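# Place the green block into the blue tray

## Task

Get the green block into the blue tray. The task fails if the robot topples or finishes leaning, or if anything is knocked or moved out of the work area.

## Robot and tools

ROBOT. A Rainbow Robotics RB-Y1: a two-wheel drive base with two rear casters, a folding torso (ankle, knee, hip, called the leg), a head and two arms with grippers. Each wrist has a camera whose case juts sideways and can strike things. The base is 0.58 m wide, extends 0.10 m ahead of the wheel axle and 0.57 m behind it, and sweeps a 0.58 m radius when turning in place. It cannot move sideways. Cameras: head_camera (896x504), left_wrist_camera and right_wrist_camera (644x364).

FRAMES. Base frame: origin on the floor between the drive wheels, x forward, y left, z up, in metres. The chest, left_hand and right_hand lines are in this frame. A hand point sits between the finger pads, 0.03 m behind the tips; fingers point along the hand's -z and close along its x. Printed hand positions can be off, more at long reach or under load. base_odometry is relative to where the base started and counts wheel turns only, so slip and bumps distort it; heading is in rad, positive left.

TOOL move. Everything except cameras and blocking forms one action. Allowed combinations: base and/or joints (optionally with min_time_s or contact_limits); target alone or with min_time_s; or contact_limits alone. An empty call just reports state and images.
- base: one velocity command {"x_m_s", "turn_rad_s", "for_s"}, robot-relative. x_m_s is forward speed (0.005 to 1.5 magnitude, negative reverses, or 0); turn_rad_s is left-positive yaw rate (0.02 to 1.509 magnitude, or 0); for_s is the duration, 0.1 to 5 s. Omitted speeds are 0. Distance covered is roughly speed times duration (less if too short to accelerate at 0.4 m/s², 0.5 rad/s² turning). The base coasts to a stop afterwards. Combined speed is scaled so x + 0.27 x turn stays at 1.5.
- joints: absolute target angles (rad) or gripper openings (m), each keyed by joint name; they are not offsets. Ranges: torso_squat_rad 0 to 1.2 (lowers chest), torso_shift_rad -0.3 to 0.6 (hips forward), torso_pitch_rad -0.2 to 1.4 (bow forward), torso_yaw_rad -1.5 to 1.5 (left positive; lift both arms outward 0.2 rad first). Shoulder pitch ±2.356 (negative swings forward/up); left shoulder roll 0 to 3.141, right -3.141 to 0 (outward); shoulder yaw ±2.094; elbow -2.617 to 0.01 (negative bends); forearm roll ±3.141; wrist pitch -1.57 to 1.919; hand roll ±2.705; grippers 0 to 0.1 m opening. head_pan_rad ±0.523, head_tilt_rad -0.35 to 1.57 (positive looks down). Torso combos must hold: squat+shift <= 1.52; squat-shift+pitch <= 1.57; shift+0.5pitch-0.4squat <= 0.7; shift+0.3pitch-0.5squat <= 0.39.
- target: an absolute pose for one hand: side ("left"/"right"), x, y, z in metres in the base frame (-3 to 3), quat_wxyz in the format the hand lines print. It is solved once into joint angles, so the hand follows an arc; break long moves into short ones. It is refused if an earlier move is still running.
- min_time_s: 0.1 to 8 s, the shortest duration for arm, head and torso motions.
- contact_limits: per gripper current cap in mA, 200 to 672.5 (starting value 672.5); it persists.
- cameras: list of names or ["all"]; blocking: true waits for rest, false returns in about 0.5 s.

Other tools: wait(seconds 0 to 10, cameras) lets time pass and returns early once moves settle; stop(cameras) brakes all running motions; zoom_image(camera, region [x0,y0,x1,y1], at most 504x504 px) enlarges part of the latest image; finished_scene ends the scene permanently, so the block must stay in the tray unaided.

RESULTS. The move line reads done or the worst status. Hand status: reached (within 10 mm and 2 degrees), short (with the gap) or refused (with a reason). Joint words: off_target (rested away from target, maybe still pushing), not_followed (arm command withheld by the collision check), contact_stop (torso only), time_out, limit_stop_at_<name> (self-collision guard or built-in limit), torque_fault, limit_stop_at_motor_heat. A refused call or an unrequested stop cancels the rest of that reply's calls. on_its_own reports uncommanded behaviour. lidar_m gives 12 distances in 30-degree sectors, counter-clockwise from straight ahead, at 0.23 m height. motor_effort shows wheel load; at rest beyond roughly 30 suggests pushing on something. Torque and wrist force readings carry offsets and noise.

GRASPING. Command an opening at least 0.005 m narrower than the block; the gripper then squeezes and usually reports off_target, which is fine. Lower contact_limits for gentler grip.

AVOID. Bending or rising fast, especially with arms extended or holding a load, can tip the robot; so can a sudden stop while driving or driving into furniture. The base does not halt at obstacles; wheels may spin and switch off for 2 s. Keep the arms apart (about 0.5 rad outward shoulder roll helps); a hard press between arms ends the scene. Exceeding joint load limits (shoulders 62.3, elbow 32, wrist joints 22.2 N m) causes a 10 s torque fault. Long holding or stretched poses heat motors and can trigger a stop. Do not drop the block from height, slam, or shove furniture or the tray.

Each tool is called by a JSON object that holds its "fn" and its "kwargs".

## Session

{"fn": "move", "kwargs": {}}

Scene clock: 0.00 s.
Joint torques (N m): no reading
External joint torques (N m): no reading
Wrist force (N): no reading
Wrist torque (N m): no reading
Wrist force, peak (N): no reading
base_odometry: x=+0.000 y=+0.000 heading=+0.000
lidar_m: 2.46 2.55 2.65 2.38 2.34 2.88 2.70 2.66 2.52 1.99 1.50 2.10
base_status: not commanded
joint_positions: torso_squat_rad=+0.350 torso_shift_rad=+0.000 torso_pitch_rad=+0.000 torso_yaw_rad=+0.000 left_shoulder_pitch_rad=+0.045 left_shoulder_roll_rad=+0.011 left_shoulder_yaw_rad=+0.022 left_elbow_rad=-0.273 left_forearm_roll_rad=-0.009 left_wrist_pitch_rad=+0.030 left_hand_roll_rad=-0.046 left_gripper_m=+0.101 right_shoulder_pitch_rad=-0.046 right_shoulder_roll_rad=-0.041 right_shoulder_yaw_rad=-0.043 right_elbow_rad=-0.153 right_forearm_roll_rad=-0.045 right_wrist_pitch_rad=+0.007 right_hand_roll_rad=-0.037 right_gripper_m=+0.100 head_pan_rad=+0.000 head_tilt_rad=+0.400
joint_status: not commanded
wheel_motors_off: 0
motor_effort: left_wheel=+2 right_wheel=-1
chest: x=-0.2280 y=+0.0000 z=+1.2475 quat_wxyz=(+1.000, +0.000, +0.000, +0.000) (m; base frame)
left_hand: x=-0.1345 y=+0.2322 z=+0.5682 quat_wxyz=(+0.995, +0.010, -0.100, -0.009) (m; base frame)
right_hand: x=-0.1219 y=-0.2530 z=+0.5704 quat_wxyz=(+0.994, -0.017, -0.096, -0.053) (m; base frame)
pictures: head_camera, left_wrist_camera, right_wrist_camera

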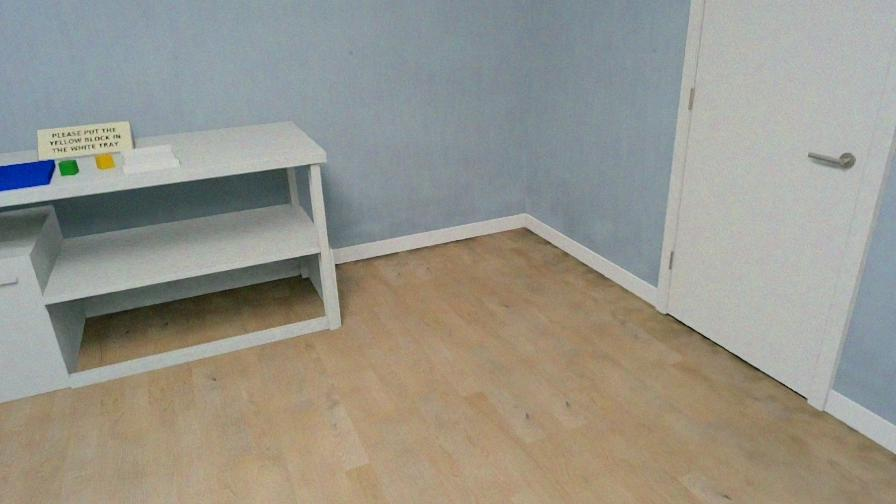

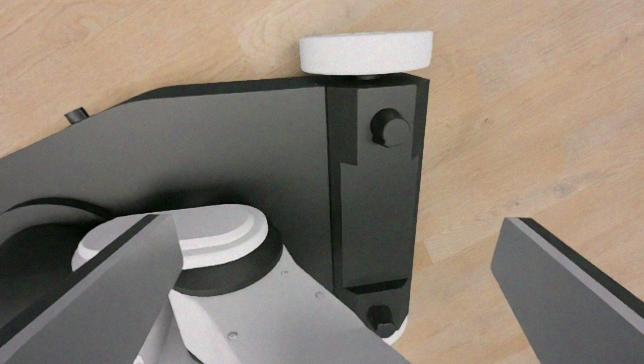

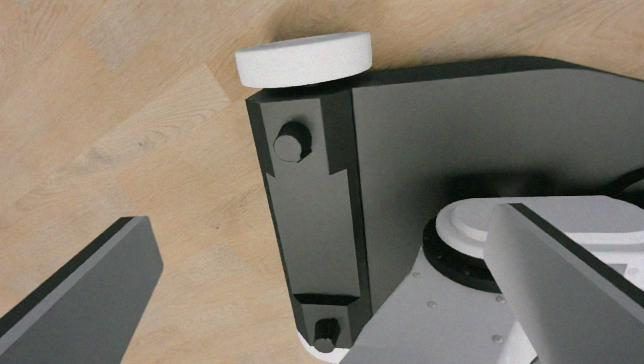

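{"fn": "move", "kwargs": {"joints": {"head_pan_rad":0.5}, "cameras": ["head_camera"]}}

{"fn": "zoom_image", "kwargs": {"camera": "head_camera", "region": [200, 50, 600, 350]}}

Scene clock: 3.87 s.
Joint torques (N m): left_arm=[-1.82 1.4 -0.37 -1.04 0.33 -0.85 0] | right_arm=[-2.81 -1.79 0.81 -0.81 0.16 -0.55 0.11]
External joint torques (N m): left_arm=[-0.02 0.9 -0.42 0.15 0.32 -0.37 0.01] | right_arm=[0.19 0.01 0.87 0.02 0.11 -0.11 0.1]
Wrist force (N): left_arm=[0.8 -2.2 -7.5] | right_arm=[0.9 8.1 -11.0]
Wrist torque (N m): left_arm=[0.13 0.39 0.00] | right_arm=[-0.43 0.30 -0.28]
Wrist force, peak (N): left_arm=[1.1 -2.4 -7.7] | right_arm=[1.0 8.3 -11.4]
move: done
base_odometry: x=+0.000 y=+0.000 heading=+0.000
lidar_m: 2.46 2.56 2.65 2.40 2.35 2.88 2.71 2.67 2.50 1.98 1.51 2.10
base_status: not commanded
joint_positions: torso_squat_rad=+0.350 torso_shift_rad=+0.000 torso_pitch_rad=+0.000 torso_yaw_rad=+0.000 left_shoulder_pitch_rad=+0.045 left_shoulder_roll_rad=+0.011 left_shoulder_yaw_rad=+0.022 left_elbow_rad=-0.273 left_forearm_roll_rad=-0.009 left_wrist_pitch_rad=+0.030 left_hand_roll_rad=-0.046 left_gripper_m=+0.101 right_shoulder_pitch_rad=-0.046 right_shoulder_roll_rad=-0.041 right_shoulder_yaw_rad=-0.043 right_elbow_rad=-0.153 right_forearm_roll_rad=-0.045 right_wrist_pitch_rad=+0.007 right_hand_roll_rad=-0.037 right_gripper_m=+0.100 head_pan_rad=+0.500 head_tilt_rad=+0.400
joint_status: all done
wheel_motors_off: 0
motor_effort: left_wheel=+2(3) right_wheel=-1(1)
chest: x=-0.2280 y=+0.0000 z=+1.2475 quat_wxyz=(+1.000, +0.000, +0.000, +0.000) (m; base frame)
left_hand: x=-0.1345 y=+0.2322 z=+0.5682 quat_wxyz=(+0.995, +0.010, -0.100, -0.009) (m; base frame)
right_hand: x=-0.1219 y=-0.2530 z=+0.5704 quat_wxyz=(+0.994, -0.017, -0.096, -0.053) (m; base frame)
pictures: head_camera

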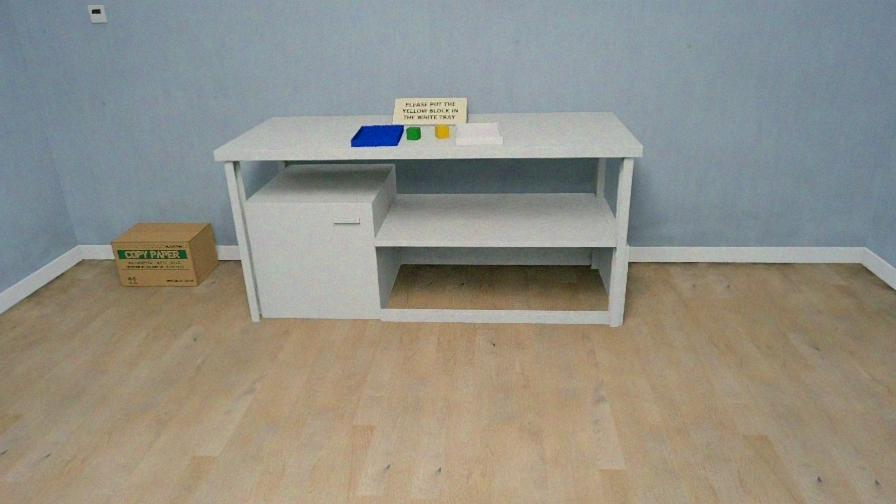

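Scaled by 1.260.

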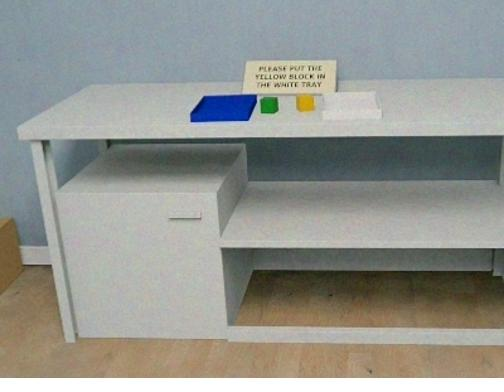

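{"fn": "move", "kwargs": {"base": {"turn_rad_s":0.5,"for_s":1.04}, "joints": {"head_pan_rad":0,"head_tilt_rad":0.45}}}

{"fn": "move", "kwargs": {"base": {"x_m_s":0.6,"for_s":2.9}, "cameras": ["head_camera"]}}

Scene clock: 22.40 s.
Joint torques (N m): left_arm=[-1.52 1.49 -0.14 -1.09 0.28 -0.78 0.14] | right_arm=[-3.2 -2.18 0.26 -0.76 0.28 -0.42 0.15]
External joint torques (N m): left_arm=[0.28 0.98 -0.18 0.11 0.28 -0.29 0.15] | right_arm=[-0.2 -0.38 0.32 0.07 0.23 0.02 0.14]
Wrist force (N): left_arm=[0.8 -2.3 -7.6] | right_arm=[0.8 8.2 -11.3]
Wrist torque (N m): left_arm=[0.14 0.38 0.00] | right_arm=[-0.43 0.28 -0.29]
Wrist force, peak (N): left_arm=[0.8 -2.3 -7.9] | right_arm=[0.5 8.4 -11.3]
move: done
base_odometry: x=+0.000 y=+0.000 heading=+0.516
lidar_m: 2.55 2.63 2.37 2.27 2.87 2.70 2.67 2.54 1.98 1.52 2.09 2.46
base_status: done (sent for 1.03 of 1.03 s)
joint_positions: torso_squat_rad=+0.350 torso_shift_rad=+0.000 torso_pitch_rad=+0.000 torso_yaw_rad=+0.000 left_shoulder_pitch_rad=+0.045 left_shoulder_roll_rad=+0.011 left_shoulder_yaw_rad=+0.022 left_elbow_rad=-0.273 left_forearm_roll_rad=-0.009 left_wrist_pitch_rad=+0.030 left_hand_roll_rad=-0.046 left_gripper_m=+0.101 right_shoulder_pitch_rad=-0.046 right_shoulder_roll_rad=-0.041 right_shoulder_yaw_rad=-0.043 right_elbow_rad=-0.153 right_forearm_roll_rad=-0.045 right_wrist_pitch_rad=+0.007 right_hand_roll_rad=-0.037 right_gripper_m=+0.100 head_pan_rad=+0.000 head_tilt_rad=+0.450
joint_status: all done
wheel_motors_off: 0
motor_effort: left_wheel=+3(27) right_wheel=+10(27)
chest: x=-0.2280 y=+0.0000 z=+1.2475 quat_wxyz=(+1.000, +0.000, +0.000, +0.000) (m; base frame)
left_hand: x=-0.1345 y=+0.2322 z=+0.5682 quat_wxyz=(+0.995, +0.010, -0.100, -0.009) (m; base frame)
right_hand: x=-0.1219 y=-0.2530 z=+0.5704 quat_wxyz=(+0.994, -0.017, -0.096, -0.053) (m; base frame)
pictures: none

Scene clock: 27.13 s.
Joint torques (N m): left_arm=[-0.82 0.99 0.06 -1.07 0.23 -0.68 0.48] | right_arm=[-2.44 -1.65 0.58 -0.56 0.14 -0.55 0.21]
External joint torques (N m): left_arm=[0.98 0.49 0.02 0.13 0.23 -0.19 0.49] | right_arm=[0.56 0.15 0.64 0.27 0.09 -0.11 0.2]
Wrist force (N): left_arm=[0.8 -2.1 -7.4] | right_arm=[0.6 8.1 -11.2]
Wrist torque (N m): left_arm=[0.13 0.39 0.00] | right_arm=[-0.42 0.27 -0.29]
Wrist force, peak (N): left_arm=[1.3 -2.2 -7.8] | right_arm=[1.3 8.2 -11.4]
move: done
base_odometry: x=+1.513 y=+0.860 heading=+0.517
lidar_m: 1.36 0.88 1.18 2.10 2.34 3.97 4.39 2.21 2.15 2.08 0.93 0.97
base_status: done (sent for 2.9 of 2.9 s)
joint_positions: torso_squat_rad=+0.350 torso_shift_rad=+0.000 torso_pitch_rad=+0.000 torso_yaw_rad=+0.000 left_shoulder_pitch_rad=+0.045 left_shoulder_roll_rad=+0.011 left_shoulder_yaw_rad=+0.022 left_elbow_rad=-0.273 left_forearm_roll_rad=-0.009 left_wrist_pitch_rad=+0.030 left_hand_roll_rad=-0.046 left_gripper_m=+0.101 right_shoulder_pitch_rad=-0.046 right_shoulder_roll_rad=-0.041 right_shoulder_yaw_rad=-0.043 right_elbow_rad=-0.153 right_forearm_roll_rad=-0.045 right_wrist_pitch_rad=+0.007 right_hand_roll_rad=-0.037 right_gripper_m=+0.100 head_pan_rad=+0.000 head_tilt_rad=+0.450
joint_status: not commanded
wheel_motors_off: 0
motor_effort: left_wheel=+6(30) right_wheel=-6(35)
chest: x=-0.2280 y=+0.0000 z=+1.2475 quat_wxyz=(+1.000, +0.000, +0.000, +0.000) (m; base frame)
left_hand: x=-0.1345 y=+0.2322 z=+0.5682 quat_wxyz=(+0.995, +0.010, -0.100, -0.009) (m; base frame)
right_hand: x=-0.1218 y=-0.2530 z=+0.5704 quat_wxyz=(+0.994, -0.017, -0.096, -0.053) (m; base frame)
pictures: head_camera

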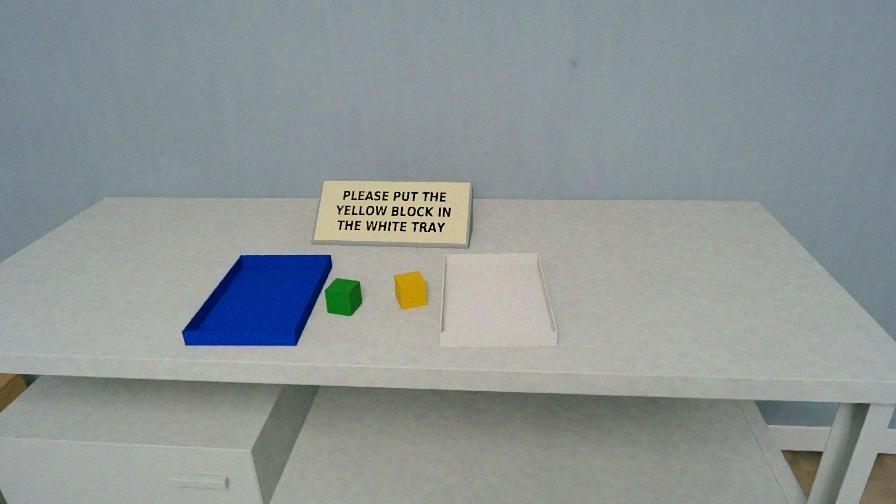

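{"fn": "move", "kwargs": {"joints": {"torso_shift_rad":0.15,"torso_pitch_rad":0.4,"left_shoulder_roll_rad":0.25,"left_shoulder_pitch_rad":0.3,"left_elbow_rad":-2.0,"head_tilt_rad":0.5}, "base": {"turn_rad_s":-0.1,"for_s":0.5}, "cameras": ["head_camera"]}}

Scene clock: 52.60 s.
Joint torques (N m): left_arm=[1.32 5.17 2.93 -10.24 0.5 -2 0.13] | right_arm=[8.75 -1.62 0.22 3.63 0 0.36 0.26]
External joint torques (N m): left_arm=[0.46 1.44 -0.06 -0.98 0.47 -0.21 0.17] | right_arm=[0.43 -0.11 0.48 0.23 0.05 0 0.27]
Wrist force (N): left_arm=[-3.5 -4.0 -3.7] | right_arm=[3.1 8.6 -11.2]
Wrist torque (N m): left_arm=[0.26 0.16 0.04] | right_arm=[-0.49 0.42 -0.25]
Wrist force, peak (N): left_arm=[1.6 -3.8 -7.6] | right_arm=[3.0 8.6 -11.4]
move: done
base_odometry: x=+1.513 y=+0.860 heading=+0.468
lidar_m: 1.38 0.88 1.09 2.10 2.36 3.76 4.40 2.28 2.17 2.09 0.94 0.91
base_status: done (sent for 0.5 of 0.5 s)
joint_positions: torso_squat_rad=+0.350 torso_shift_rad=+0.150 torso_pitch_rad=+0.400 torso_yaw_rad=+0.000 left_shoulder_pitch_rad=+0.300 left_shoulder_roll_rad=+0.250 left_shoulder_yaw_rad=+0.022 left_elbow_rad=-2.000 left_forearm_roll_rad=-0.009 left_wrist_pitch_rad=+0.029 left_hand_roll_rad=-0.046 left_gripper_m=+0.101 right_shoulder_pitch_rad=-0.046 right_shoulder_roll_rad=-0.041 right_shoulder_yaw_rad=-0.043 right_elbow_rad=-0.153 right_forearm_roll_rad=-0.045 right_wrist_pitch_rad=+0.007 right_hand_roll_rad=-0.037 right_gripper_m=+0.100 head_pan_rad=+0.000 head_tilt_rad=+0.500
joint_status: all done
wheel_motors_off: 0
motor_effort: left_wheel=+6(29) right_wheel=-15(26)
chest: x=-0.0092 y=+0.0000 z=+1.2157 quat_wxyz=(+0.980, +0.000, +0.199, +0.000) (m; base frame)
left_hand: x=+0.3319 y=+0.3051 z=+0.9052 quat_wxyz=(+0.793, +0.104, -0.589, -0.120) (m; base frame)
right_hand: x=-0.1751 y=-0.2529 z=+0.5508 quat_wxyz=(+0.993, -0.027, +0.104, -0.049) (m; base frame)
pictures: head_camera

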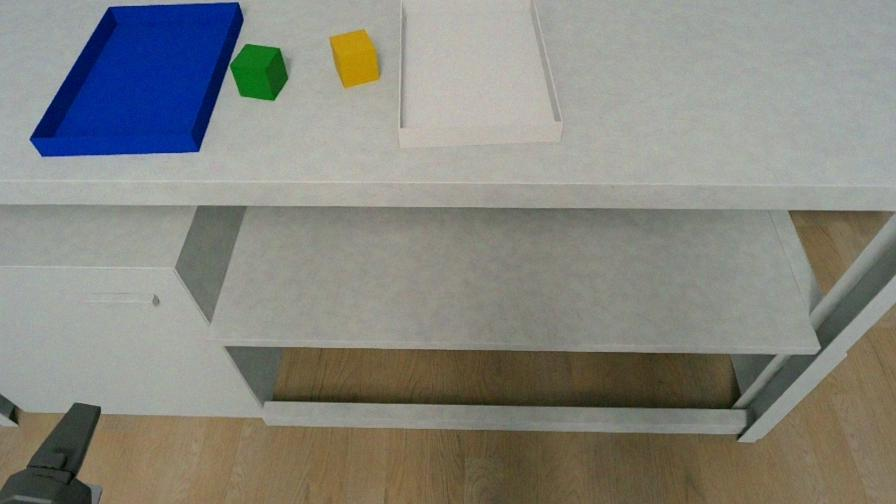

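{"fn": "move", "kwargs": {"target": {"side":"left","x":0.42,"y":0.25,"z":1.15,"quat_wxyz":[1,0,0,0]}, "min_time_s": 2, "cameras": ["head_camera","left_wrist_camera"]}}

Scene clock: 64.40 s.
Joint torques (N m): left_arm=[-15.91 10.1 8.26 0.01 0.08 -0.42 0.03] | right_arm=[8.76 -1.86 0.46 3.66 -0.02 0.29 0.06]
External joint torques (N m): left_arm=[1.19 0.78 -1.12 0.45 0.06 -0.36 0.03] | right_arm=[0.43 -0.36 0.71 0.25 0.03 -0.07 0.07]
Wrist force (N): left_arm=[2.2 -2.2 -7.8] | right_arm=[3.0 8.5 -11.4]
Wrist torque (N m): left_arm=[0.18 0.45 -0.04] | right_arm=[-0.47 0.42 -0.25]
Wrist force, peak (N): left_arm=[2.2 -2.5 -7.9] | right_arm=[3.1 8.4 -11.7]
move: done
base_odometry: x=+1.513 y=+0.860 heading=+0.468
lidar_m: 1.38 0.88 1.10 2.09 2.35 3.76 4.39 2.29 2.16 2.10 0.96 0.93
base_status: not commanded
joint_positions: torso_squat_rad=+0.350 torso_shift_rad=+0.150 torso_pitch_rad=+0.400 torso_yaw_rad=+0.000 left_shoulder_pitch_rad=-1.536 left_shoulder_roll_rad=+1.230 left_shoulder_yaw_rad=-0.671 left_elbow_rad=-1.635 left_forearm_roll_rad=+1.568 left_wrist_pitch_rad=+1.919 left_hand_roll_rad=+0.808 left_gripper_m=+0.101 right_shoulder_pitch_rad=-0.046 right_shoulder_roll_rad=-0.041 right_shoulder_yaw_rad=-0.043 right_elbow_rad=-0.153 right_forearm_roll_rad=-0.045 right_wrist_pitch_rad=+0.007 right_hand_roll_rad=-0.037 right_gripper_m=+0.100 head_pan_rad=+0.000 head_tilt_rad=+0.500
joint_status: all done
wheel_motors_off: 0
motor_effort: left_wheel=+6(7) right_wheel=-15(15)
chest: x=-0.0092 y=+0.0000 z=+1.2157 quat_wxyz=(+0.980, +0.000, +0.199, +0.000) (m; base frame)
left_hand: x=+0.4200 y=+0.2501 z=+1.1502 quat_wxyz=(+1.000, +0.000, -0.001, +0.000) (m; base frame)
left_hand_status: reached (checked arc, planned for 2.0 s): 0 mm and 0.1 deg off.
right_hand: x=-0.1751 y=-0.2529 z=+0.5508 quat_wxyz=(+0.993, -0.027, +0.104, -0.049) (m; base frame)
pictures: head_camera, left_wrist_camera

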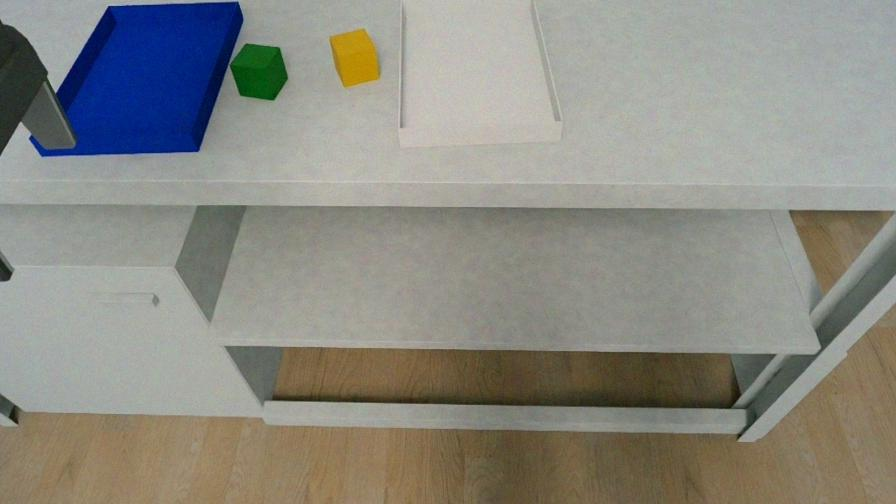

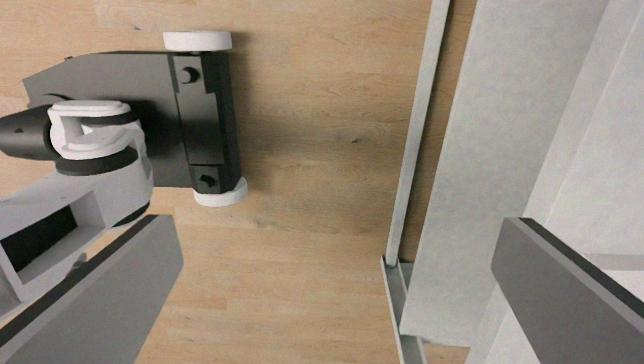

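{"fn": "move", "kwargs": {"base": {"x_m_s":0.3,"for_s":1.33}, "cameras": ["head_camera","left_wrist_camera"]}}

Scene clock: 71.00 s.
Joint torques (N m): left_arm=[-15.72 10.68 8.27 0.26 0.29 -0.53 0.08] | right_arm=[8.25 -1.6 0.05 3.98 0.06 0.42 0.16]
External joint torques (N m): left_arm=[1.39 1.36 -1.11 0.7 0.27 -0.46 0.08] | right_arm=[-0.09 -0.09 0.31 0.57 0.11 0.06 0.18]
Wrist force (N): left_arm=[1.9 -2.5 -7.7] | right_arm=[2.9 8.5 -11.4]
Wrist torque (N m): left_arm=[0.21 0.44 -0.04] | right_arm=[-0.47 0.40 -0.26]
Wrist force, peak (N): left_arm=[2.1 -2.4 -8.1] | right_arm=[3.2 8.6 -11.6]
move: done
base_odometry: x=+1.870 y=+1.040 heading=+0.468
lidar_m: 0.97 0.62 0.56 2.11 2.21 3.36 4.79 2.49 2.18 2.13 0.69 0.99
base_status: done (sent for 1.33 of 1.33 s)
joint_positions: torso_squat_rad=+0.350 torso_shift_rad=+0.150 torso_pitch_rad=+0.400 torso_yaw_rad=+0.000 left_shoulder_pitch_rad=-1.536 left_shoulder_roll_rad=+1.230 left_shoulder_yaw_rad=-0.671 left_elbow_rad=-1.635 left_forearm_roll_rad=+1.568 left_wrist_pitch_rad=+1.919 left_hand_roll_rad=+0.808 left_gripper_m=+0.101 right_shoulder_pitch_rad=-0.046 right_shoulder_roll_rad=-0.041 right_shoulder_yaw_rad=-0.043 right_elbow_rad=-0.153 right_forearm_roll_rad=-0.045 right_wrist_pitch_rad=+0.007 right_hand_roll_rad=-0.037 right_gripper_m=+0.100 head_pan_rad=+0.000 head_tilt_rad=+0.500
joint_status: not commanded
wheel_motors_off: 0
motor_effort: left_wheel=-2(20) right_wheel=+2(27)
chest: x=-0.0092 y=+0.0000 z=+1.2157 quat_wxyz=(+0.980, +0.000, +0.199, +0.000) (m; base frame)
left_hand: x=+0.4200 y=+0.2500 z=+1.1501 quat_wxyz=(+1.000, +0.000, +0.000, +0.000) (m; base frame)
right_hand: x=-0.1752 y=-0.2530 z=+0.5508 quat_wxyz=(+0.993, -0.027, +0.104, -0.049) (m; base frame)
pictures: head_camera, left_wrist_camera

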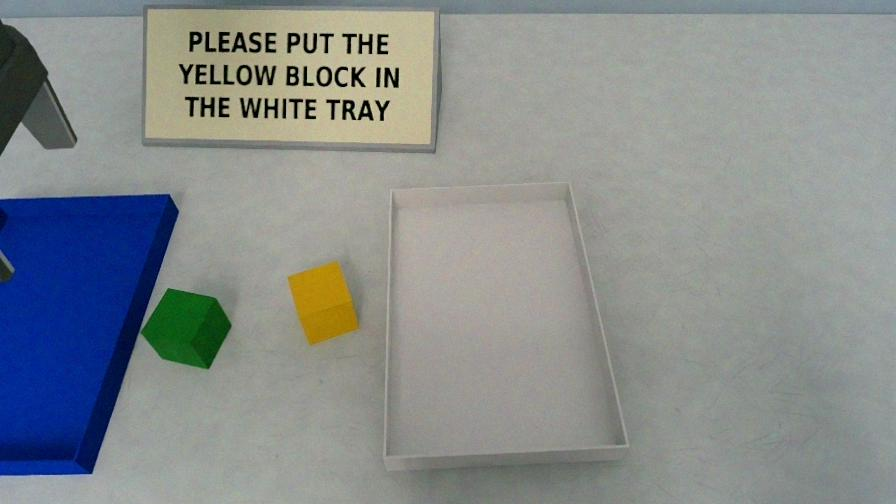

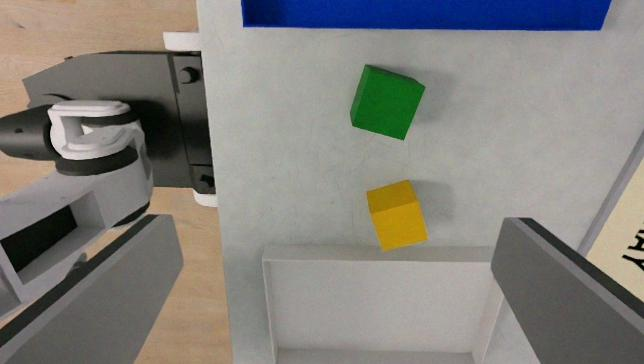

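{"fn": "move", "kwargs": {"target": {"side":"left","x":0.46,"y":0.24,"z":1.07,"quat_wxyz":[0.9864,0,0,-0.1643]}, "min_time_s": 1.5, "cameras": ["head_camera","left_wrist_camera"]}}

Scene clock: 85.97 s.
Joint torques (N m): left_arm=[-17.71 10.54 8.71 -0.59 0.31 -0.4 0.01] | right_arm=[8.51 -1.86 0.36 3.61 0.02 0.28 0.26]
External joint torques (N m): left_arm=[1.24 0.68 -0.76 1.02 0.29 -0.31 0.01] | right_arm=[0.18 -0.35 0.61 0.2 0.07 -0.08 0.27]
Wrist force (N): left_arm=[2.3 -2.5 -7.5] | right_arm=[3.0 8.2 -11.3]
Wrist torque (N m): left_arm=[0.22 0.47 0.04] | right_arm=[-0.44 0.42 -0.24]
Wrist force, peak (N): left_arm=[2.3 -2.4 -8.0] | right_arm=[3.3 8.6 -11.6]
move: done
base_odometry: x=+1.870 y=+1.040 heading=+0.468
lidar_m: 0.98 0.61 0.57 2.10 2.20 3.35 4.79 2.50 2.18 2.14 0.70 0.98
base_status: not commanded
joint_positions: torso_squat_rad=+0.350 torso_shift_rad=+0.150 torso_pitch_rad=+0.400 torso_yaw_rad=+0.000 left_shoulder_pitch_rad=-1.470 left_shoulder_roll_rad=+1.086 left_shoulder_yaw_rad=-0.769 left_elbow_rad=-1.458 left_forearm_roll_rad=+1.404 left_wrist_pitch_rad=+1.761 left_hand_roll_rad=+0.371 left_gripper_m=+0.101 right_shoulder_pitch_rad=-0.046 right_shoulder_roll_rad=-0.041 right_shoulder_yaw_rad=-0.043 right_elbow_rad=-0.153 right_forearm_roll_rad=-0.045 right_wrist_pitch_rad=+0.007 right_hand_roll_rad=-0.037 right_gripper_m=+0.100 head_pan_rad=+0.000 head_tilt_rad=+0.500
joint_status: all done
wheel_motors_off: 0
motor_effort: left_wheel=-2(2) right_wheel=+2(2)
chest: x=-0.0092 y=+0.0000 z=+1.2157 quat_wxyz=(+0.980, +0.000, +0.199, +0.000) (m; base frame)
left_hand: x=+0.4599 y=+0.2399 z=+1.0702 quat_wxyz=(+0.986, +0.000, -0.001, -0.164) (m; base frame)
left_hand_status: reached (checked arc, planned for 1.5 s): 0 mm and 0.1 deg off.
right_hand: x=-0.1752 y=-0.2530 z=+0.5508 quat_wxyz=(+0.993, -0.027, +0.104, -0.049) (m; base frame)
pictures: head_camera, left_wrist_camera

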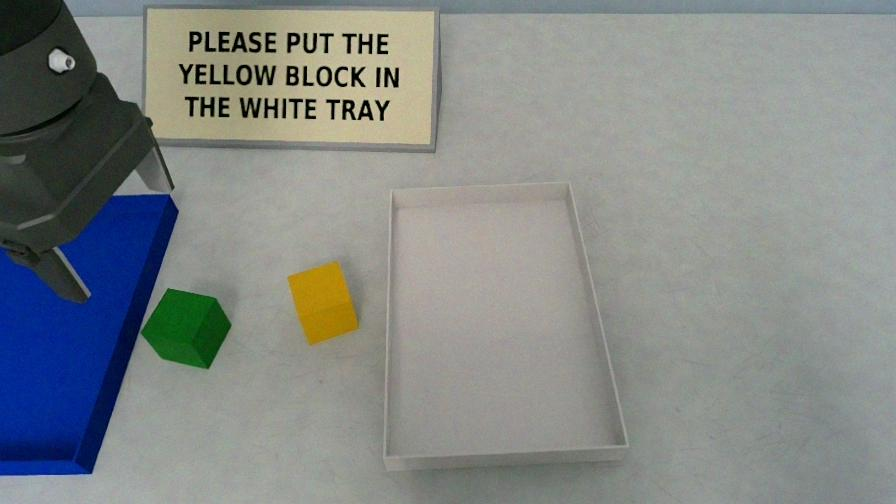

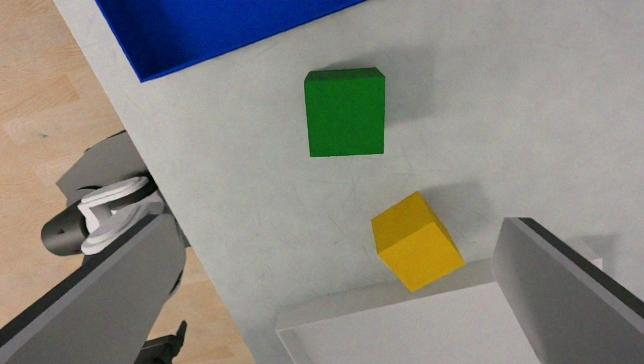

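{"fn": "move", "kwargs": {"target": {"side":"left","x":0.472,"y":0.243,"z":1.0,"quat_wxyz":[0.9864,0,0,-0.1643]}, "min_time_s": 1.2, "cameras": ["head_camera","left_wrist_camera"]}}

Scene clock: 97.57 s.
Joint torques (N m): left_arm=[-17.7 11.28 8.32 -1.59 0.3 -0.39 0.19] | right_arm=[8.27 -1.52 0.22 3.67 0.09 0.22 0.1]
External joint torques (N m): left_arm=[1.67 1.02 -0.86 0.61 0.28 -0.31 0.19] | right_arm=[-0.06 -0.01 0.48 0.26 0.14 -0.14 0.11]
Wrist force (N): left_arm=[2.0 -2.4 -7.6] | right_arm=[3.0 8.4 -11.4]
Wrist torque (N m): left_arm=[0.21 0.44 0.04] | right_arm=[-0.45 0.43 -0.26]
Wrist force, peak (N): left_arm=[2.4 -2.2 -7.8] | right_arm=[2.9 8.7 -11.5]
move: done
base_odometry: x=+1.870 y=+1.040 heading=+0.468
lidar_m: 0.97 0.61 0.57 2.10 2.23 3.35 4.80 2.50 2.19 2.12 0.69 1.00
base_status: not commanded
joint_positions: torso_squat_rad=+0.350 torso_shift_rad=+0.150 torso_pitch_rad=+0.400 torso_yaw_rad=+0.000 left_shoulder_pitch_rad=-1.383 left_shoulder_roll_rad=+1.008 left_shoulder_yaw_rad=-0.825 left_elbow_rad=-1.349 left_forearm_roll_rad=+1.314 left_wrist_pitch_rad=+1.616 left_hand_roll_rad=+0.300 left_gripper_m=+0.101 right_shoulder_pitch_rad=-0.046 right_shoulder_roll_rad=-0.041 right_shoulder_yaw_rad=-0.043 right_elbow_rad=-0.153 right_forearm_roll_rad=-0.045 right_wrist_pitch_rad=+0.007 right_hand_roll_rad=-0.037 right_gripper_m=+0.100 head_pan_rad=+0.000 head_tilt_rad=+0.500
joint_status: all done
wheel_motors_off: 0
motor_effort: left_wheel=-2(2) right_wheel=+2(2)
chest: x=-0.0092 y=+0.0000 z=+1.2157 quat_wxyz=(+0.980, +0.000, +0.199, +0.000) (m; base frame)
left_hand: x=+0.4721 y=+0.2430 z=+1.0002 quat_wxyz=(+0.986, +0.000, +0.000, -0.164) (m; base frame)
left_hand_status: reached (checked arc, planned for 1.2 s): 0 mm and 0.0 deg off.
right_hand: x=-0.1752 y=-0.2530 z=+0.5508 quat_wxyz=(+0.993, -0.027, +0.104, -0.049) (m; base frame)
pictures: head_camera, left_wrist_camera

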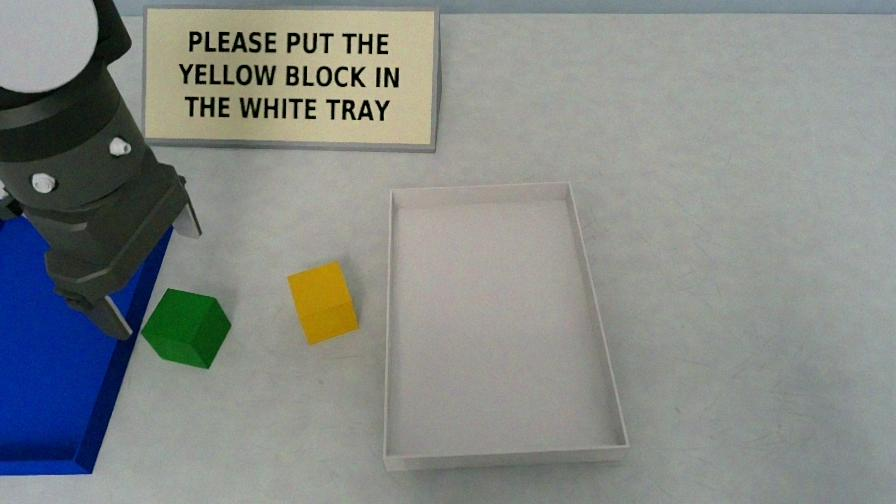

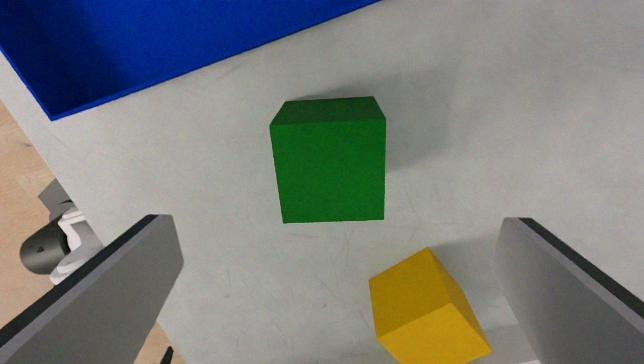

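{"fn": "move", "kwargs": {"target": {"side":"left","x":0.472,"y":0.243,"z":0.917,"quat_wxyz":[0.9864,0,0,-0.1643]}, "min_time_s": 1.3, "cameras": ["head_camera","left_wrist_camera"]}}

Scene clock: 107.07 s.
Joint torques (N m): left_arm=[-16.97 10.78 7.37 -1.7 0.19 -0.43 -0.03] | right_arm=[8.41 -1.75 0.39 3.59 0.02 0.43 0.13]
External joint torques (N m): left_arm=[2.36 0.52 -1.08 0.99 0.18 -0.34 -0.03] | right_arm=[0.08 -0.24 0.65 0.18 0.08 0.07 0.14]
Wrist force (N): left_arm=[2.3 -2.3 -7.6] | right_arm=[3.1 8.4 -11.3]
Wrist torque (N m): left_arm=[0.20 0.47 0.04] | right_arm=[-0.45 0.43 -0.25]
Wrist force, peak (N): left_arm=[2.3 -2.3 -8.0] | right_arm=[3.2 8.6 -11.5]
move: done
base_odometry: x=+1.870 y=+1.040 heading=+0.468
lidar_m: 0.97 0.61 0.55 2.10 2.20 3.35 4.79 2.49 2.18 2.13 0.70 0.98
base_status: not commanded
joint_positions: torso_squat_rad=+0.350 torso_shift_rad=+0.150 torso_pitch_rad=+0.400 torso_yaw_rad=+0.000 left_shoulder_pitch_rad=-1.286 left_shoulder_roll_rad=+0.905 left_shoulder_yaw_rad=-0.884 left_elbow_rad=-1.216 left_forearm_roll_rad=+1.225 left_wrist_pitch_rad=+1.444 left_hand_roll_rad=+0.241 left_gripper_m=+0.101 right_shoulder_pitch_rad=-0.046 right_shoulder_roll_rad=-0.041 right_shoulder_yaw_rad=-0.043 right_elbow_rad=-0.153 right_forearm_roll_rad=-0.045 right_wrist_pitch_rad=+0.007 right_hand_roll_rad=-0.037 right_gripper_m=+0.100 head_pan_rad=+0.000 head_tilt_rad=+0.500
joint_status: all done
wheel_motors_off: 0
motor_effort: left_wheel=-1(2) right_wheel=+2(2)
chest: x=-0.0092 y=+0.0000 z=+1.2157 quat_wxyz=(+0.980, +0.000, +0.199, +0.000) (m; base frame)
left_hand: x=+0.4720 y=+0.2429 z=+0.9172 quat_wxyz=(+0.986, +0.000, +0.000, -0.164) (m; base frame)
left_hand_status: reached (checked arc, planned for 1.3 s): 0 mm and 0.0 deg off.
right_hand: x=-0.1752 y=-0.2530 z=+0.5508 quat_wxyz=(+0.993, -0.027, +0.104, -0.049) (m; base frame)
pictures: head_camera, left_wrist_camera

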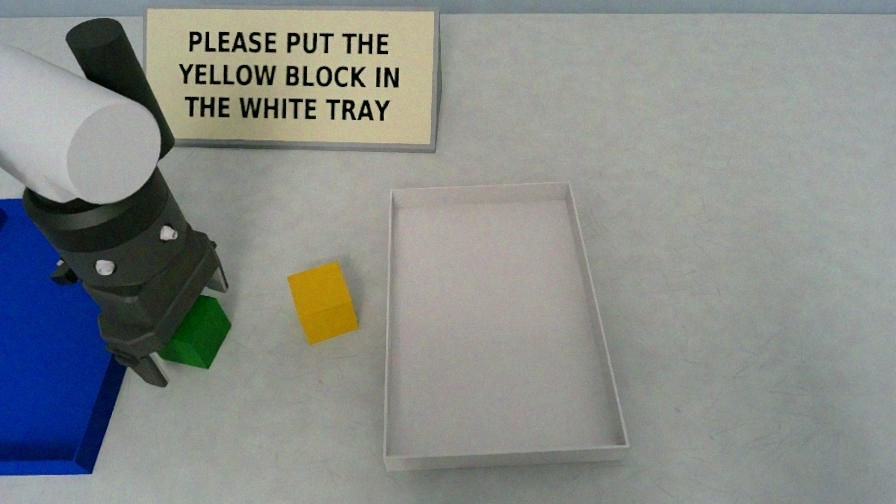

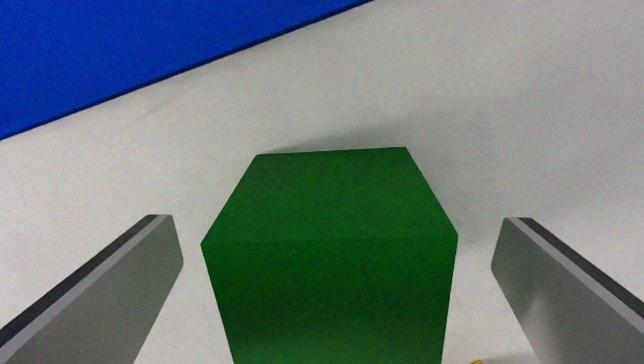

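{"fn": "move", "kwargs": {"joints": {"left_gripper_m":0.04}}}

{"fn": "move", "kwargs": {"target": {"side":"left","x":0.472,"y":0.243,"z":1.0,"quat_wxyz":[0.9864,0,0,-0.1643]}, "min_time_s": 1.2, "cameras": ["head_camera","left_wrist_camera"]}}

Scene clock: 112.03 s.
Joint torques (N m): left_arm=[-17.14 11.45 6.76 -2.03 0.1 -0.44 -0.01] | right_arm=[8.25 -1.72 0.46 3.91 0 0.35 0.15]
External joint torques (N m): left_arm=[2.18 1.19 -1.68 0.66 0.09 -0.35 -0.01] | right_arm=[-0.08 -0.21 0.71 0.5 0.05 -0.01 0.16]
Wrist force (N): left_arm=[2.2 -2.4 -7.5] | right_arm=[3.1 8.3 -11.3]
Wrist torque (N m): left_arm=[0.18 0.44 0.04] | right_arm=[-0.46 0.43 -0.26]
Wrist force, peak (N): left_arm=[2.2 -2.5 -7.8] | right_arm=[3.2 8.6 -11.5]
move: off_target
base_odometry: x=+1.870 y=+1.040 heading=+0.468
lidar_m: 0.98 0.62 0.56 2.10 2.22 3.36 4.79 2.51 2.17 2.13 0.70 0.99
base_status: not commanded
joint_positions: torso_squat_rad=+0.350 torso_shift_rad=+0.150 torso_pitch_rad=+0.400 torso_yaw_rad=+0.000 left_shoulder_pitch_rad=-1.286 left_shoulder_roll_rad=+0.905 left_shoulder_yaw_rad=-0.884 left_elbow_rad=-1.216 left_forearm_roll_rad=+1.225 left_wrist_pitch_rad=+1.444 left_hand_roll_rad=+0.241 left_gripper_m=+0.051 right_shoulder_pitch_rad=-0.046 right_shoulder_roll_rad=-0.041 right_shoulder_yaw_rad=-0.043 right_elbow_rad=-0.153 right_forearm_roll_rad=-0.045 right_wrist_pitch_rad=+0.007 right_hand_roll_rad=-0.037 right_gripper_m=+0.100 head_pan_rad=+0.000 head_tilt_rad=+0.500
joint_status: left_gripper_m off_target (ended at +0.051, target +0.040)
wheel_motors_off: 0
motor_effort: left_wheel=-2(2) right_wheel=+2(2)
chest: x=-0.0092 y=+0.0000 z=+1.2157 quat_wxyz=(+0.980, +0.000, +0.199, +0.000) (m; base frame)
left_hand: x=+0.4720 y=+0.2429 z=+0.9172 quat_wxyz=(+0.986, +0.000, +0.000, -0.164) (m; base frame)
right_hand: x=-0.1752 y=-0.2530 z=+0.5508 quat_wxyz=(+0.993, -0.027, +0.104, -0.049) (m; base frame)
pictures: none

Scene clock: 113.57 s.
Joint torques (N m): left_arm=[-18.84 12.75 11.75 -3.43 0.3 -0.08 0.41] | right_arm=[8.14 -1.67 0.11 3.78 0.07 0.23 0.07]
External joint torques (N m): left_arm=[0.53 2.49 2.58 -1.22 0.28 0 0.41] | right_arm=[-0.19 -0.16 0.37 0.37 0.12 -0.13 0.08]
Wrist force (N): left_arm=[2.4 -2.2 -8.7] | right_arm=[3.2 8.4 -11.4]
Wrist torque (N m): left_arm=[0.19 0.48 -0.06] | right_arm=[-0.46 0.43 -0.26]
Wrist force, peak (N): left_arm=[2.2 -2.4 -9.1] | right_arm=[3.1 8.4 -11.6]
move: done
base_odometry: x=+1.870 y=+1.040 heading=+0.468
lidar_m: 0.97 0.61 0.56 2.10 2.21 3.37 4.79 2.51 2.18 2.13 0.70 0.99
base_status: not commanded
joint_positions: torso_squat_rad=+0.350 torso_shift_rad=+0.150 torso_pitch_rad=+0.400 torso_yaw_rad=+0.000 left_shoulder_pitch_rad=-1.383 left_shoulder_roll_rad=+1.007 left_shoulder_yaw_rad=-0.825 left_elbow_rad=-1.348 left_forearm_roll_rad=+1.313 left_wrist_pitch_rad=+1.617 left_hand_roll_rad=+0.300 left_gripper_m=+0.051 right_shoulder_pitch_rad=-0.046 right_shoulder_roll_rad=-0.041 right_shoulder_yaw_rad=-0.043 right_elbow_rad=-0.153 right_forearm_roll_rad=-0.045 right_wrist_pitch_rad=+0.007 right_hand_roll_rad=-0.037 right_gripper_m=+0.100 head_pan_rad=+0.000 head_tilt_rad=+0.500
joint_status: all done
wheel_motors_off: 0
motor_effort: left_wheel=-2(2) right_wheel=+2(2)
chest: x=-0.0092 y=+0.0000 z=+1.2157 quat_wxyz=(+0.980, +0.000, +0.199, +0.000) (m; base frame)
left_hand: x=+0.4718 y=+0.2430 z=+0.9997 quat_wxyz=(+0.986, +0.000, +0.000, -0.164) (m; base frame)
left_hand_status: reached (checked arc, planned for 1.2 s): 0 mm and 0.0 deg off.
right_hand: x=-0.1752 y=-0.2530 z=+0.5508 quat_wxyz=(+0.993, -0.027, +0.104, -0.049) (m; base frame)
pictures: head_camera, left_wrist_camera

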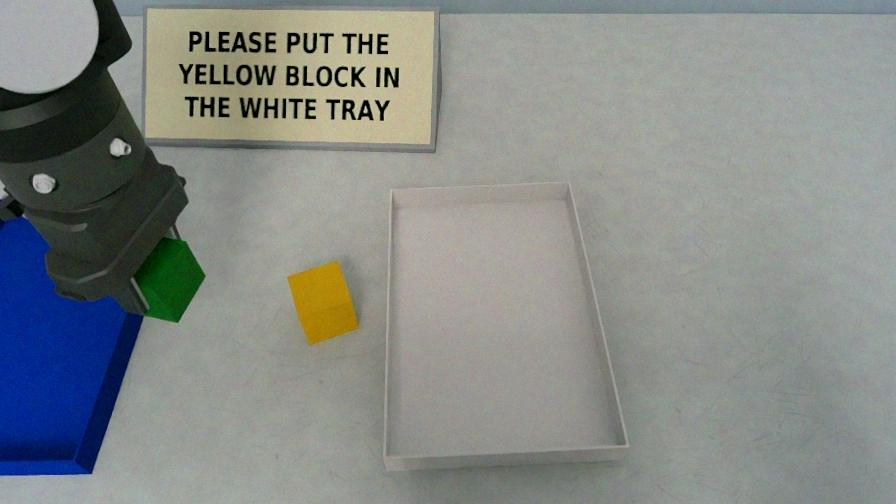

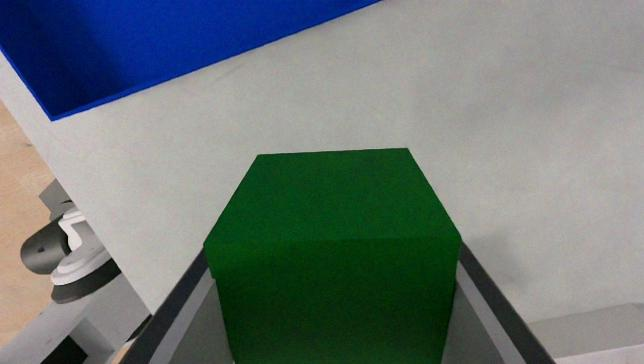

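{"fn": "move", "kwargs": {"target": {"side":"left","x":0.49,"y":0.40,"z":1.0,"quat_wxyz":[0.9864,0,0,-0.1643]}, "min_time_s": 1.8, "cameras": ["head_camera","left_wrist_camera"]}}

Scene clock: 121.83 s.
Joint torques (N m): left_arm=[-16.58 16.02 10.46 -1.03 0.38 -0.61 0.05] | right_arm=[8.38 -1.59 0.2 3.86 0.06 0.3 0.05]
External joint torques (N m): left_arm=[1.96 2.36 3.03 0.68 0.36 -0.49 0.05] | right_arm=[0.05 -0.08 0.46 0.45 0.11 -0.06 0.06]
Wrist force (N): left_arm=[2.5 -2.5 -8.7] | right_arm=[3.1 8.5 -11.4]
Wrist torque (N m): left_arm=[0.21 0.50 0.05] | right_arm=[-0.46 0.45 -0.26]
Wrist force, peak (N): left_arm=[2.4 -2.5 -8.9] | right_arm=[3.1 8.5 -11.6]
move: done
base_odometry: x=+1.870 y=+1.040 heading=+0.468
lidar_m: 0.98 0.62 0.57 2.09 2.21 3.37 4.80 2.51 2.17 2.13 0.69 0.98
base_status: not commanded
joint_positions: torso_squat_rad=+0.350 torso_shift_rad=+0.150 torso_pitch_rad=+0.400 torso_yaw_rad=+0.000 left_shoulder_pitch_rad=-1.355 left_shoulder_roll_rad=+1.133 left_shoulder_yaw_rad=-0.781 left_elbow_rad=-0.929 left_forearm_roll_rad=+1.363 left_wrist_pitch_rad=+1.543 left_hand_roll_rad=-0.222 left_gripper_m=+0.051 right_shoulder_pitch_rad=-0.046 right_shoulder_roll_rad=-0.041 right_shoulder_yaw_rad=-0.043 right_elbow_rad=-0.153 right_forearm_roll_rad=-0.045 right_wrist_pitch_rad=+0.007 right_hand_roll_rad=-0.037 right_gripper_m=+0.100 head_pan_rad=+0.000 head_tilt_rad=+0.500
joint_status: all done
wheel_motors_off: 0
motor_effort: left_wheel=-2(2) right_wheel=+2(2)
chest: x=-0.0092 y=+0.0000 z=+1.2157 quat_wxyz=(+0.980, +0.000, +0.199, +0.000) (m; base frame)
left_hand: x=+0.4895 y=+0.3996 z=+0.9999 quat_wxyz=(+0.986, +0.001, -0.001, -0.164) (m; base frame)
left_hand_status: reached (checked arc, planned for 1.8 s): 1 mm and 0.2 deg off.
right_hand: x=-0.1752 y=-0.2530 z=+0.5508 quat_wxyz=(+0.993, -0.027, +0.104, -0.049) (m; base frame)
pictures: head_camera, left_wrist_camera

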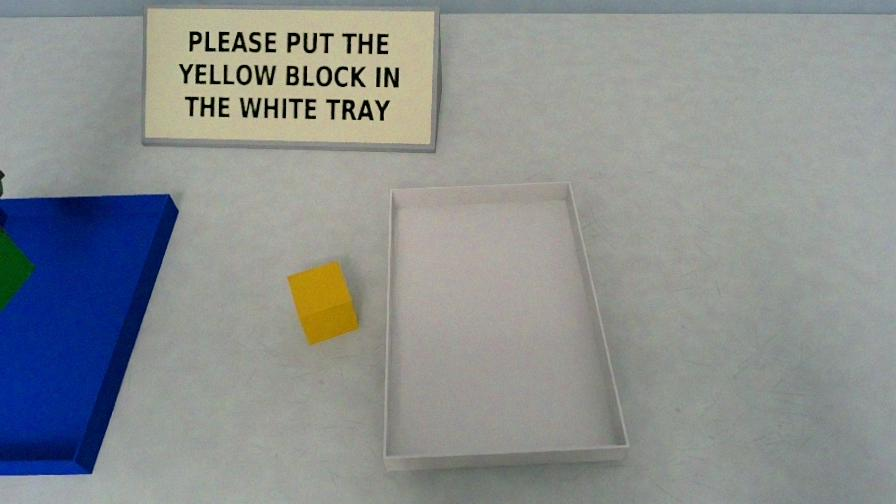

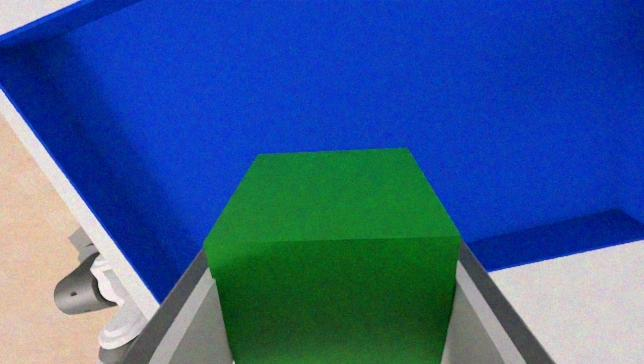

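{"fn": "move", "kwargs": {"target": {"side":"left","x":0.515,"y":0.415,"z":0.96,"quat_wxyz":[0.9864,0,0,-0.1643]}, "min_time_s": 1}}

{"fn": "move", "kwargs": {"target": {"side":"left","x":0.515,"y":0.415,"z":0.928,"quat_wxyz":[0.9864,0,0,-0.1643]}, "min_time_s": 1, "cameras": ["head_camera","left_wrist_camera"]}}

Scene clock: 127.77 s.
Joint torques (N m): left_arm=[-19.39 14.71 0.45 -1.59 0.19 -0.2 0.25] | right_arm=[8.02 -1.77 0.12 3.82 0.05 0.28 0.04]
External joint torques (N m): left_arm=[1.32 2.57 -2.13 0.56 0.16 -0.05 0.25] | right_arm=[-0.31 -0.27 0.38 0.41 0.1 -0.08 0.05]
Wrist force (N): left_arm=[2.3 -2.4 -8.7] | right_arm=[3.1 8.3 -11.4]
Wrist torque (N m): left_arm=[0.19 0.50 0.02] | right_arm=[-0.44 0.43 -0.26]
Wrist force, peak (N): left_arm=[2.7 -3.1 -9.0] | right_arm=[3.2 8.5 -11.8]
move: done
base_odometry: x=+1.870 y=+1.040 heading=+0.468
lidar_m: 0.97 0.63 0.56 2.10 2.22 3.36 4.80 2.50 2.17 2.13 0.68 1.00
base_status: not commanded
joint_positions: torso_squat_rad=+0.350 torso_shift_rad=+0.150 torso_pitch_rad=+0.400 torso_yaw_rad=+0.000 left_shoulder_pitch_rad=-1.527 left_shoulder_roll_rad=+0.864 left_shoulder_yaw_rad=-0.822 left_elbow_rad=-0.280 left_forearm_roll_rad=+1.288 left_wrist_pitch_rad=+1.410 left_hand_roll_rad=-0.564 left_gripper_m=+0.051 right_shoulder_pitch_rad=-0.046 right_shoulder_roll_rad=-0.041 right_shoulder_yaw_rad=-0.043 right_elbow_rad=-0.153 right_forearm_roll_rad=-0.045 right_wrist_pitch_rad=+0.007 right_hand_roll_rad=-0.037 right_gripper_m=+0.100 head_pan_rad=+0.000 head_tilt_rad=+0.500
joint_status: all done
wheel_motors_off: 0
motor_effort: left_wheel=-3(3) right_wheel=+2(3)
chest: x=-0.0092 y=+0.0000 z=+1.2157 quat_wxyz=(+0.980, +0.000, +0.199, +0.000) (m; base frame)
left_hand: x=+0.5144 y=+0.4145 z=+0.9601 quat_wxyz=(+0.986, +0.003, -0.006, -0.164) (m; base frame)
left_hand_status: reached (checked arc, planned for 1.0 s): 1 mm and 0.8 deg off.
right_hand: x=-0.1752 y=-0.2530 z=+0.5508 quat_wxyz=(+0.993, -0.027, +0.104, -0.049) (m; base frame)
pictures: none

Scene clock: 129.10 s.
Joint torques (N m): left_arm=[-18.67 13.15 4.81 -1.18 0.49 -0.72 -0.08] | right_arm=[8.01 -1.81 0.09 3.6 -0.1 0.37 0.07]
External joint torques (N m): left_arm=[1.82 0.7 2.35 0.84 0.47 -0.5 -0.07] | right_arm=[-0.33 -0.3 0.34 0.19 -0.05 0.01 0.09]
Wrist force (N): left_arm=[1.9 -2.5 -8.4] | right_arm=[3.2 8.6 -11.1]
Wrist torque (N m): left_arm=[0.20 0.45 0.03] | right_arm=[-0.50 0.43 -0.26]
Wrist force, peak (N): left_arm=[2.2 -2.6 -8.7] | right_arm=[3.2 8.6 -11.4]
move: short
base_odometry: x=+1.870 y=+1.040 heading=+0.468
lidar_m: 0.98 0.63 0.56 2.11 2.21 3.36 4.79 2.49 2.17 2.13 0.67 0.99
base_status: not commanded
joint_positions: torso_squat_rad=+0.350 torso_shift_rad=+0.150 torso_pitch_rad=+0.400 torso_yaw_rad=+0.000 left_shoulder_pitch_rad=-1.473 left_shoulder_roll_rad=+0.832 left_shoulder_yaw_rad=-0.817 left_elbow_rad=-0.267 left_forearm_roll_rad=+1.289 left_wrist_pitch_rad=+1.316 left_hand_roll_rad=-0.568 left_gripper_m=+0.051 right_shoulder_pitch_rad=-0.046 right_shoulder_roll_rad=-0.041 right_shoulder_yaw_rad=-0.043 right_elbow_rad=-0.153 right_forearm_roll_rad=-0.045 right_wrist_pitch_rad=+0.007 right_hand_roll_rad=-0.037 right_gripper_m=+0.100 head_pan_rad=+0.000 head_tilt_rad=+0.500
joint_status: all done
wheel_motors_off: 0
motor_effort: left_wheel=-2(3) right_wheel=+2(3)
chest: x=-0.0092 y=+0.0000 z=+1.2157 quat_wxyz=(+0.980, +0.000, +0.199, +0.000) (m; base frame)
left_hand: x=+0.5144 y=+0.4149 z=+0.9282 quat_wxyz=(+0.986, +0.012, -0.019, -0.164) (m; base frame)
left_hand_status: short (checked arc, as near as the solve gets, planned for 1.0 s): 1 mm and 2.6 deg off. The place is met; only the turn is off.
right_hand: x=-0.1752 y=-0.2530 z=+0.5508 quat_wxyz=(+0.993, -0.027, +0.104, -0.049) (m; base frame)
pictures: head_camera, left_wrist_camera

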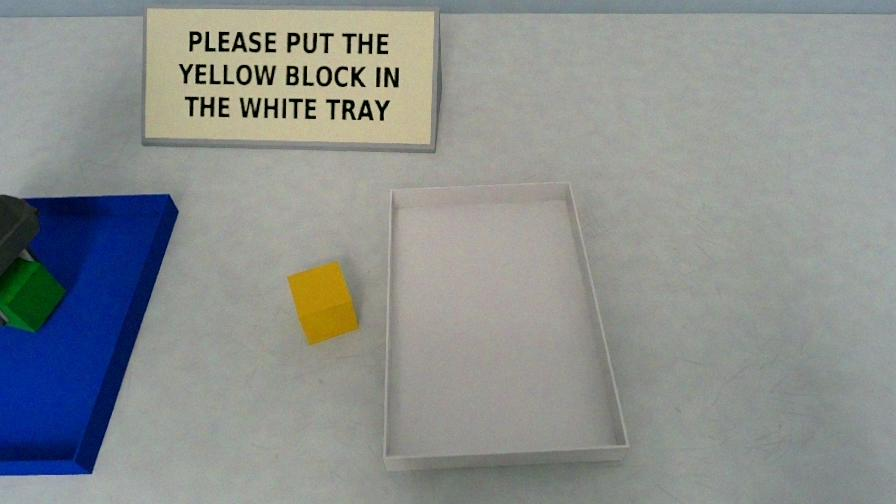

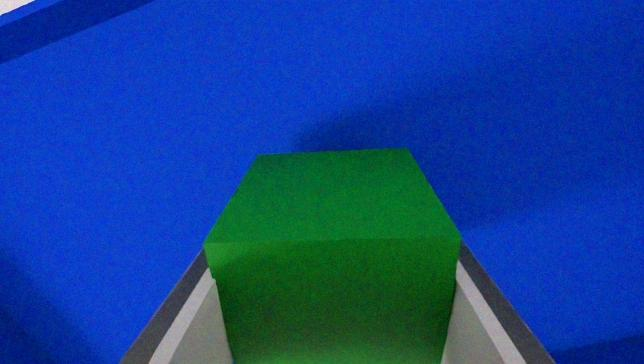

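{"fn": "move", "kwargs": {"target": {"side":"left","x":0.485,"y":0.405,"z":0.922,"quat_wxyz":[0.9864,0,0,-0.1643]}, "min_time_s": 1.2, "cameras": ["head_camera","left_wrist_camera"]}}

Scene clock: 133.70 s.
Joint torques (N m): left_arm=[-17.38 16.38 8.54 -2.83 0.29 -0.17 0.25] | right_arm=[8.16 -1.68 0.2 3.63 0.01 0.26 0.21]
External joint torques (N m): left_arm=[1.21 2.33 2.39 -0.96 0.27 -0.06 0.25] | right_arm=[-0.17 -0.17 0.46 0.21 0.06 -0.1 0.22]
Wrist force (N): left_arm=[2.4 -2.2 -8.4] | right_arm=[3.1 8.4 -11.4]
Wrist torque (N m): left_arm=[0.17 0.47 -0.05] | right_arm=[-0.47 0.43 -0.25]
Wrist force, peak (N): left_arm=[2.1 -2.7 -9.0] | right_arm=[3.0 8.5 -11.7]
move: done
base_odometry: x=+1.870 y=+1.040 heading=+0.468
lidar_m: 0.97 0.64 0.56 2.09 2.22 3.35 4.79 2.51 2.18 2.13 0.69 0.98
base_status: not commanded
joint_positions: torso_squat_rad=+0.350 torso_shift_rad=+0.150 torso_pitch_rad=+0.400 torso_yaw_rad=+0.000 left_shoulder_pitch_rad=-1.273 left_shoulder_roll_rad=+1.007 left_shoulder_yaw_rad=-0.789 left_elbow_rad=-0.754 left_forearm_roll_rad=+1.318 left_wrist_pitch_rad=+1.388 left_hand_roll_rad=-0.318 left_gripper_m=+0.051 right_shoulder_pitch_rad=-0.046 right_shoulder_roll_rad=-0.041 right_shoulder_yaw_rad=-0.043 right_elbow_rad=-0.153 right_forearm_roll_rad=-0.045 right_wrist_pitch_rad=+0.007 right_hand_roll_rad=-0.037 right_gripper_m=+0.100 head_pan_rad=+0.000 head_tilt_rad=+0.500
joint_status: all done
wheel_motors_off: 0
motor_effort: left_wheel=-2(3) right_wheel=+2(3)
chest: x=-0.0092 y=+0.0000 z=+1.2157 quat_wxyz=(+0.980, +0.000, +0.199, +0.000) (m; base frame)
left_hand: x=+0.4848 y=+0.4050 z=+0.9218 quat_wxyz=(+0.986, -0.001, +0.001, -0.164) (m; base frame)
left_hand_status: reached (checked arc, planned for 1.2 s): 0 mm and 0.2 deg off.
right_hand: x=-0.1752 y=-0.2530 z=+0.5508 quat_wxyz=(+0.993, -0.027, +0.104, -0.049) (m; base frame)
pictures: head_camera, left_wrist_camera

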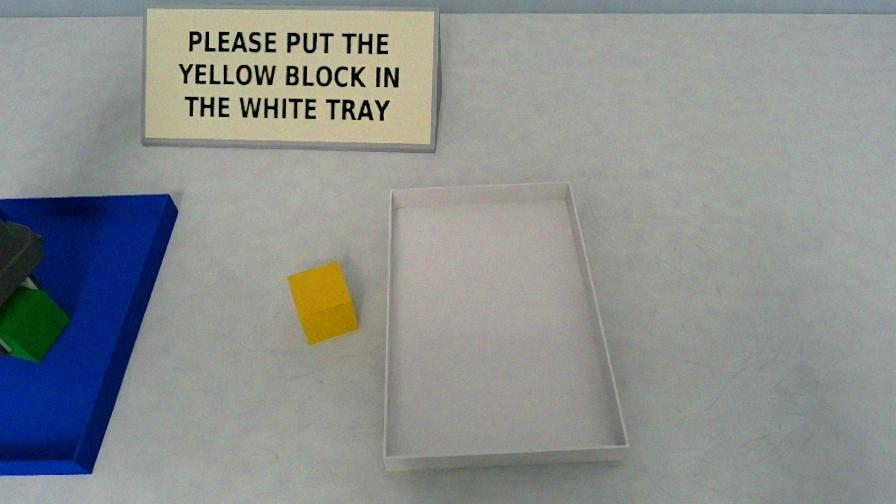

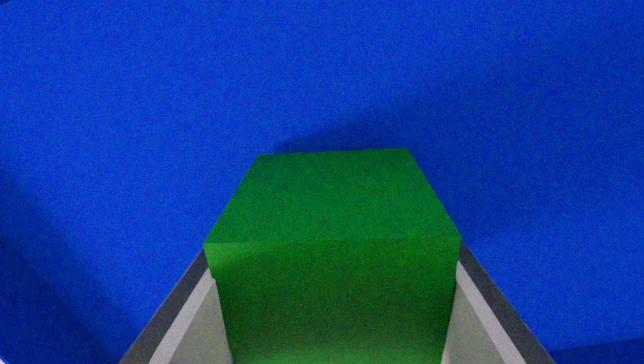

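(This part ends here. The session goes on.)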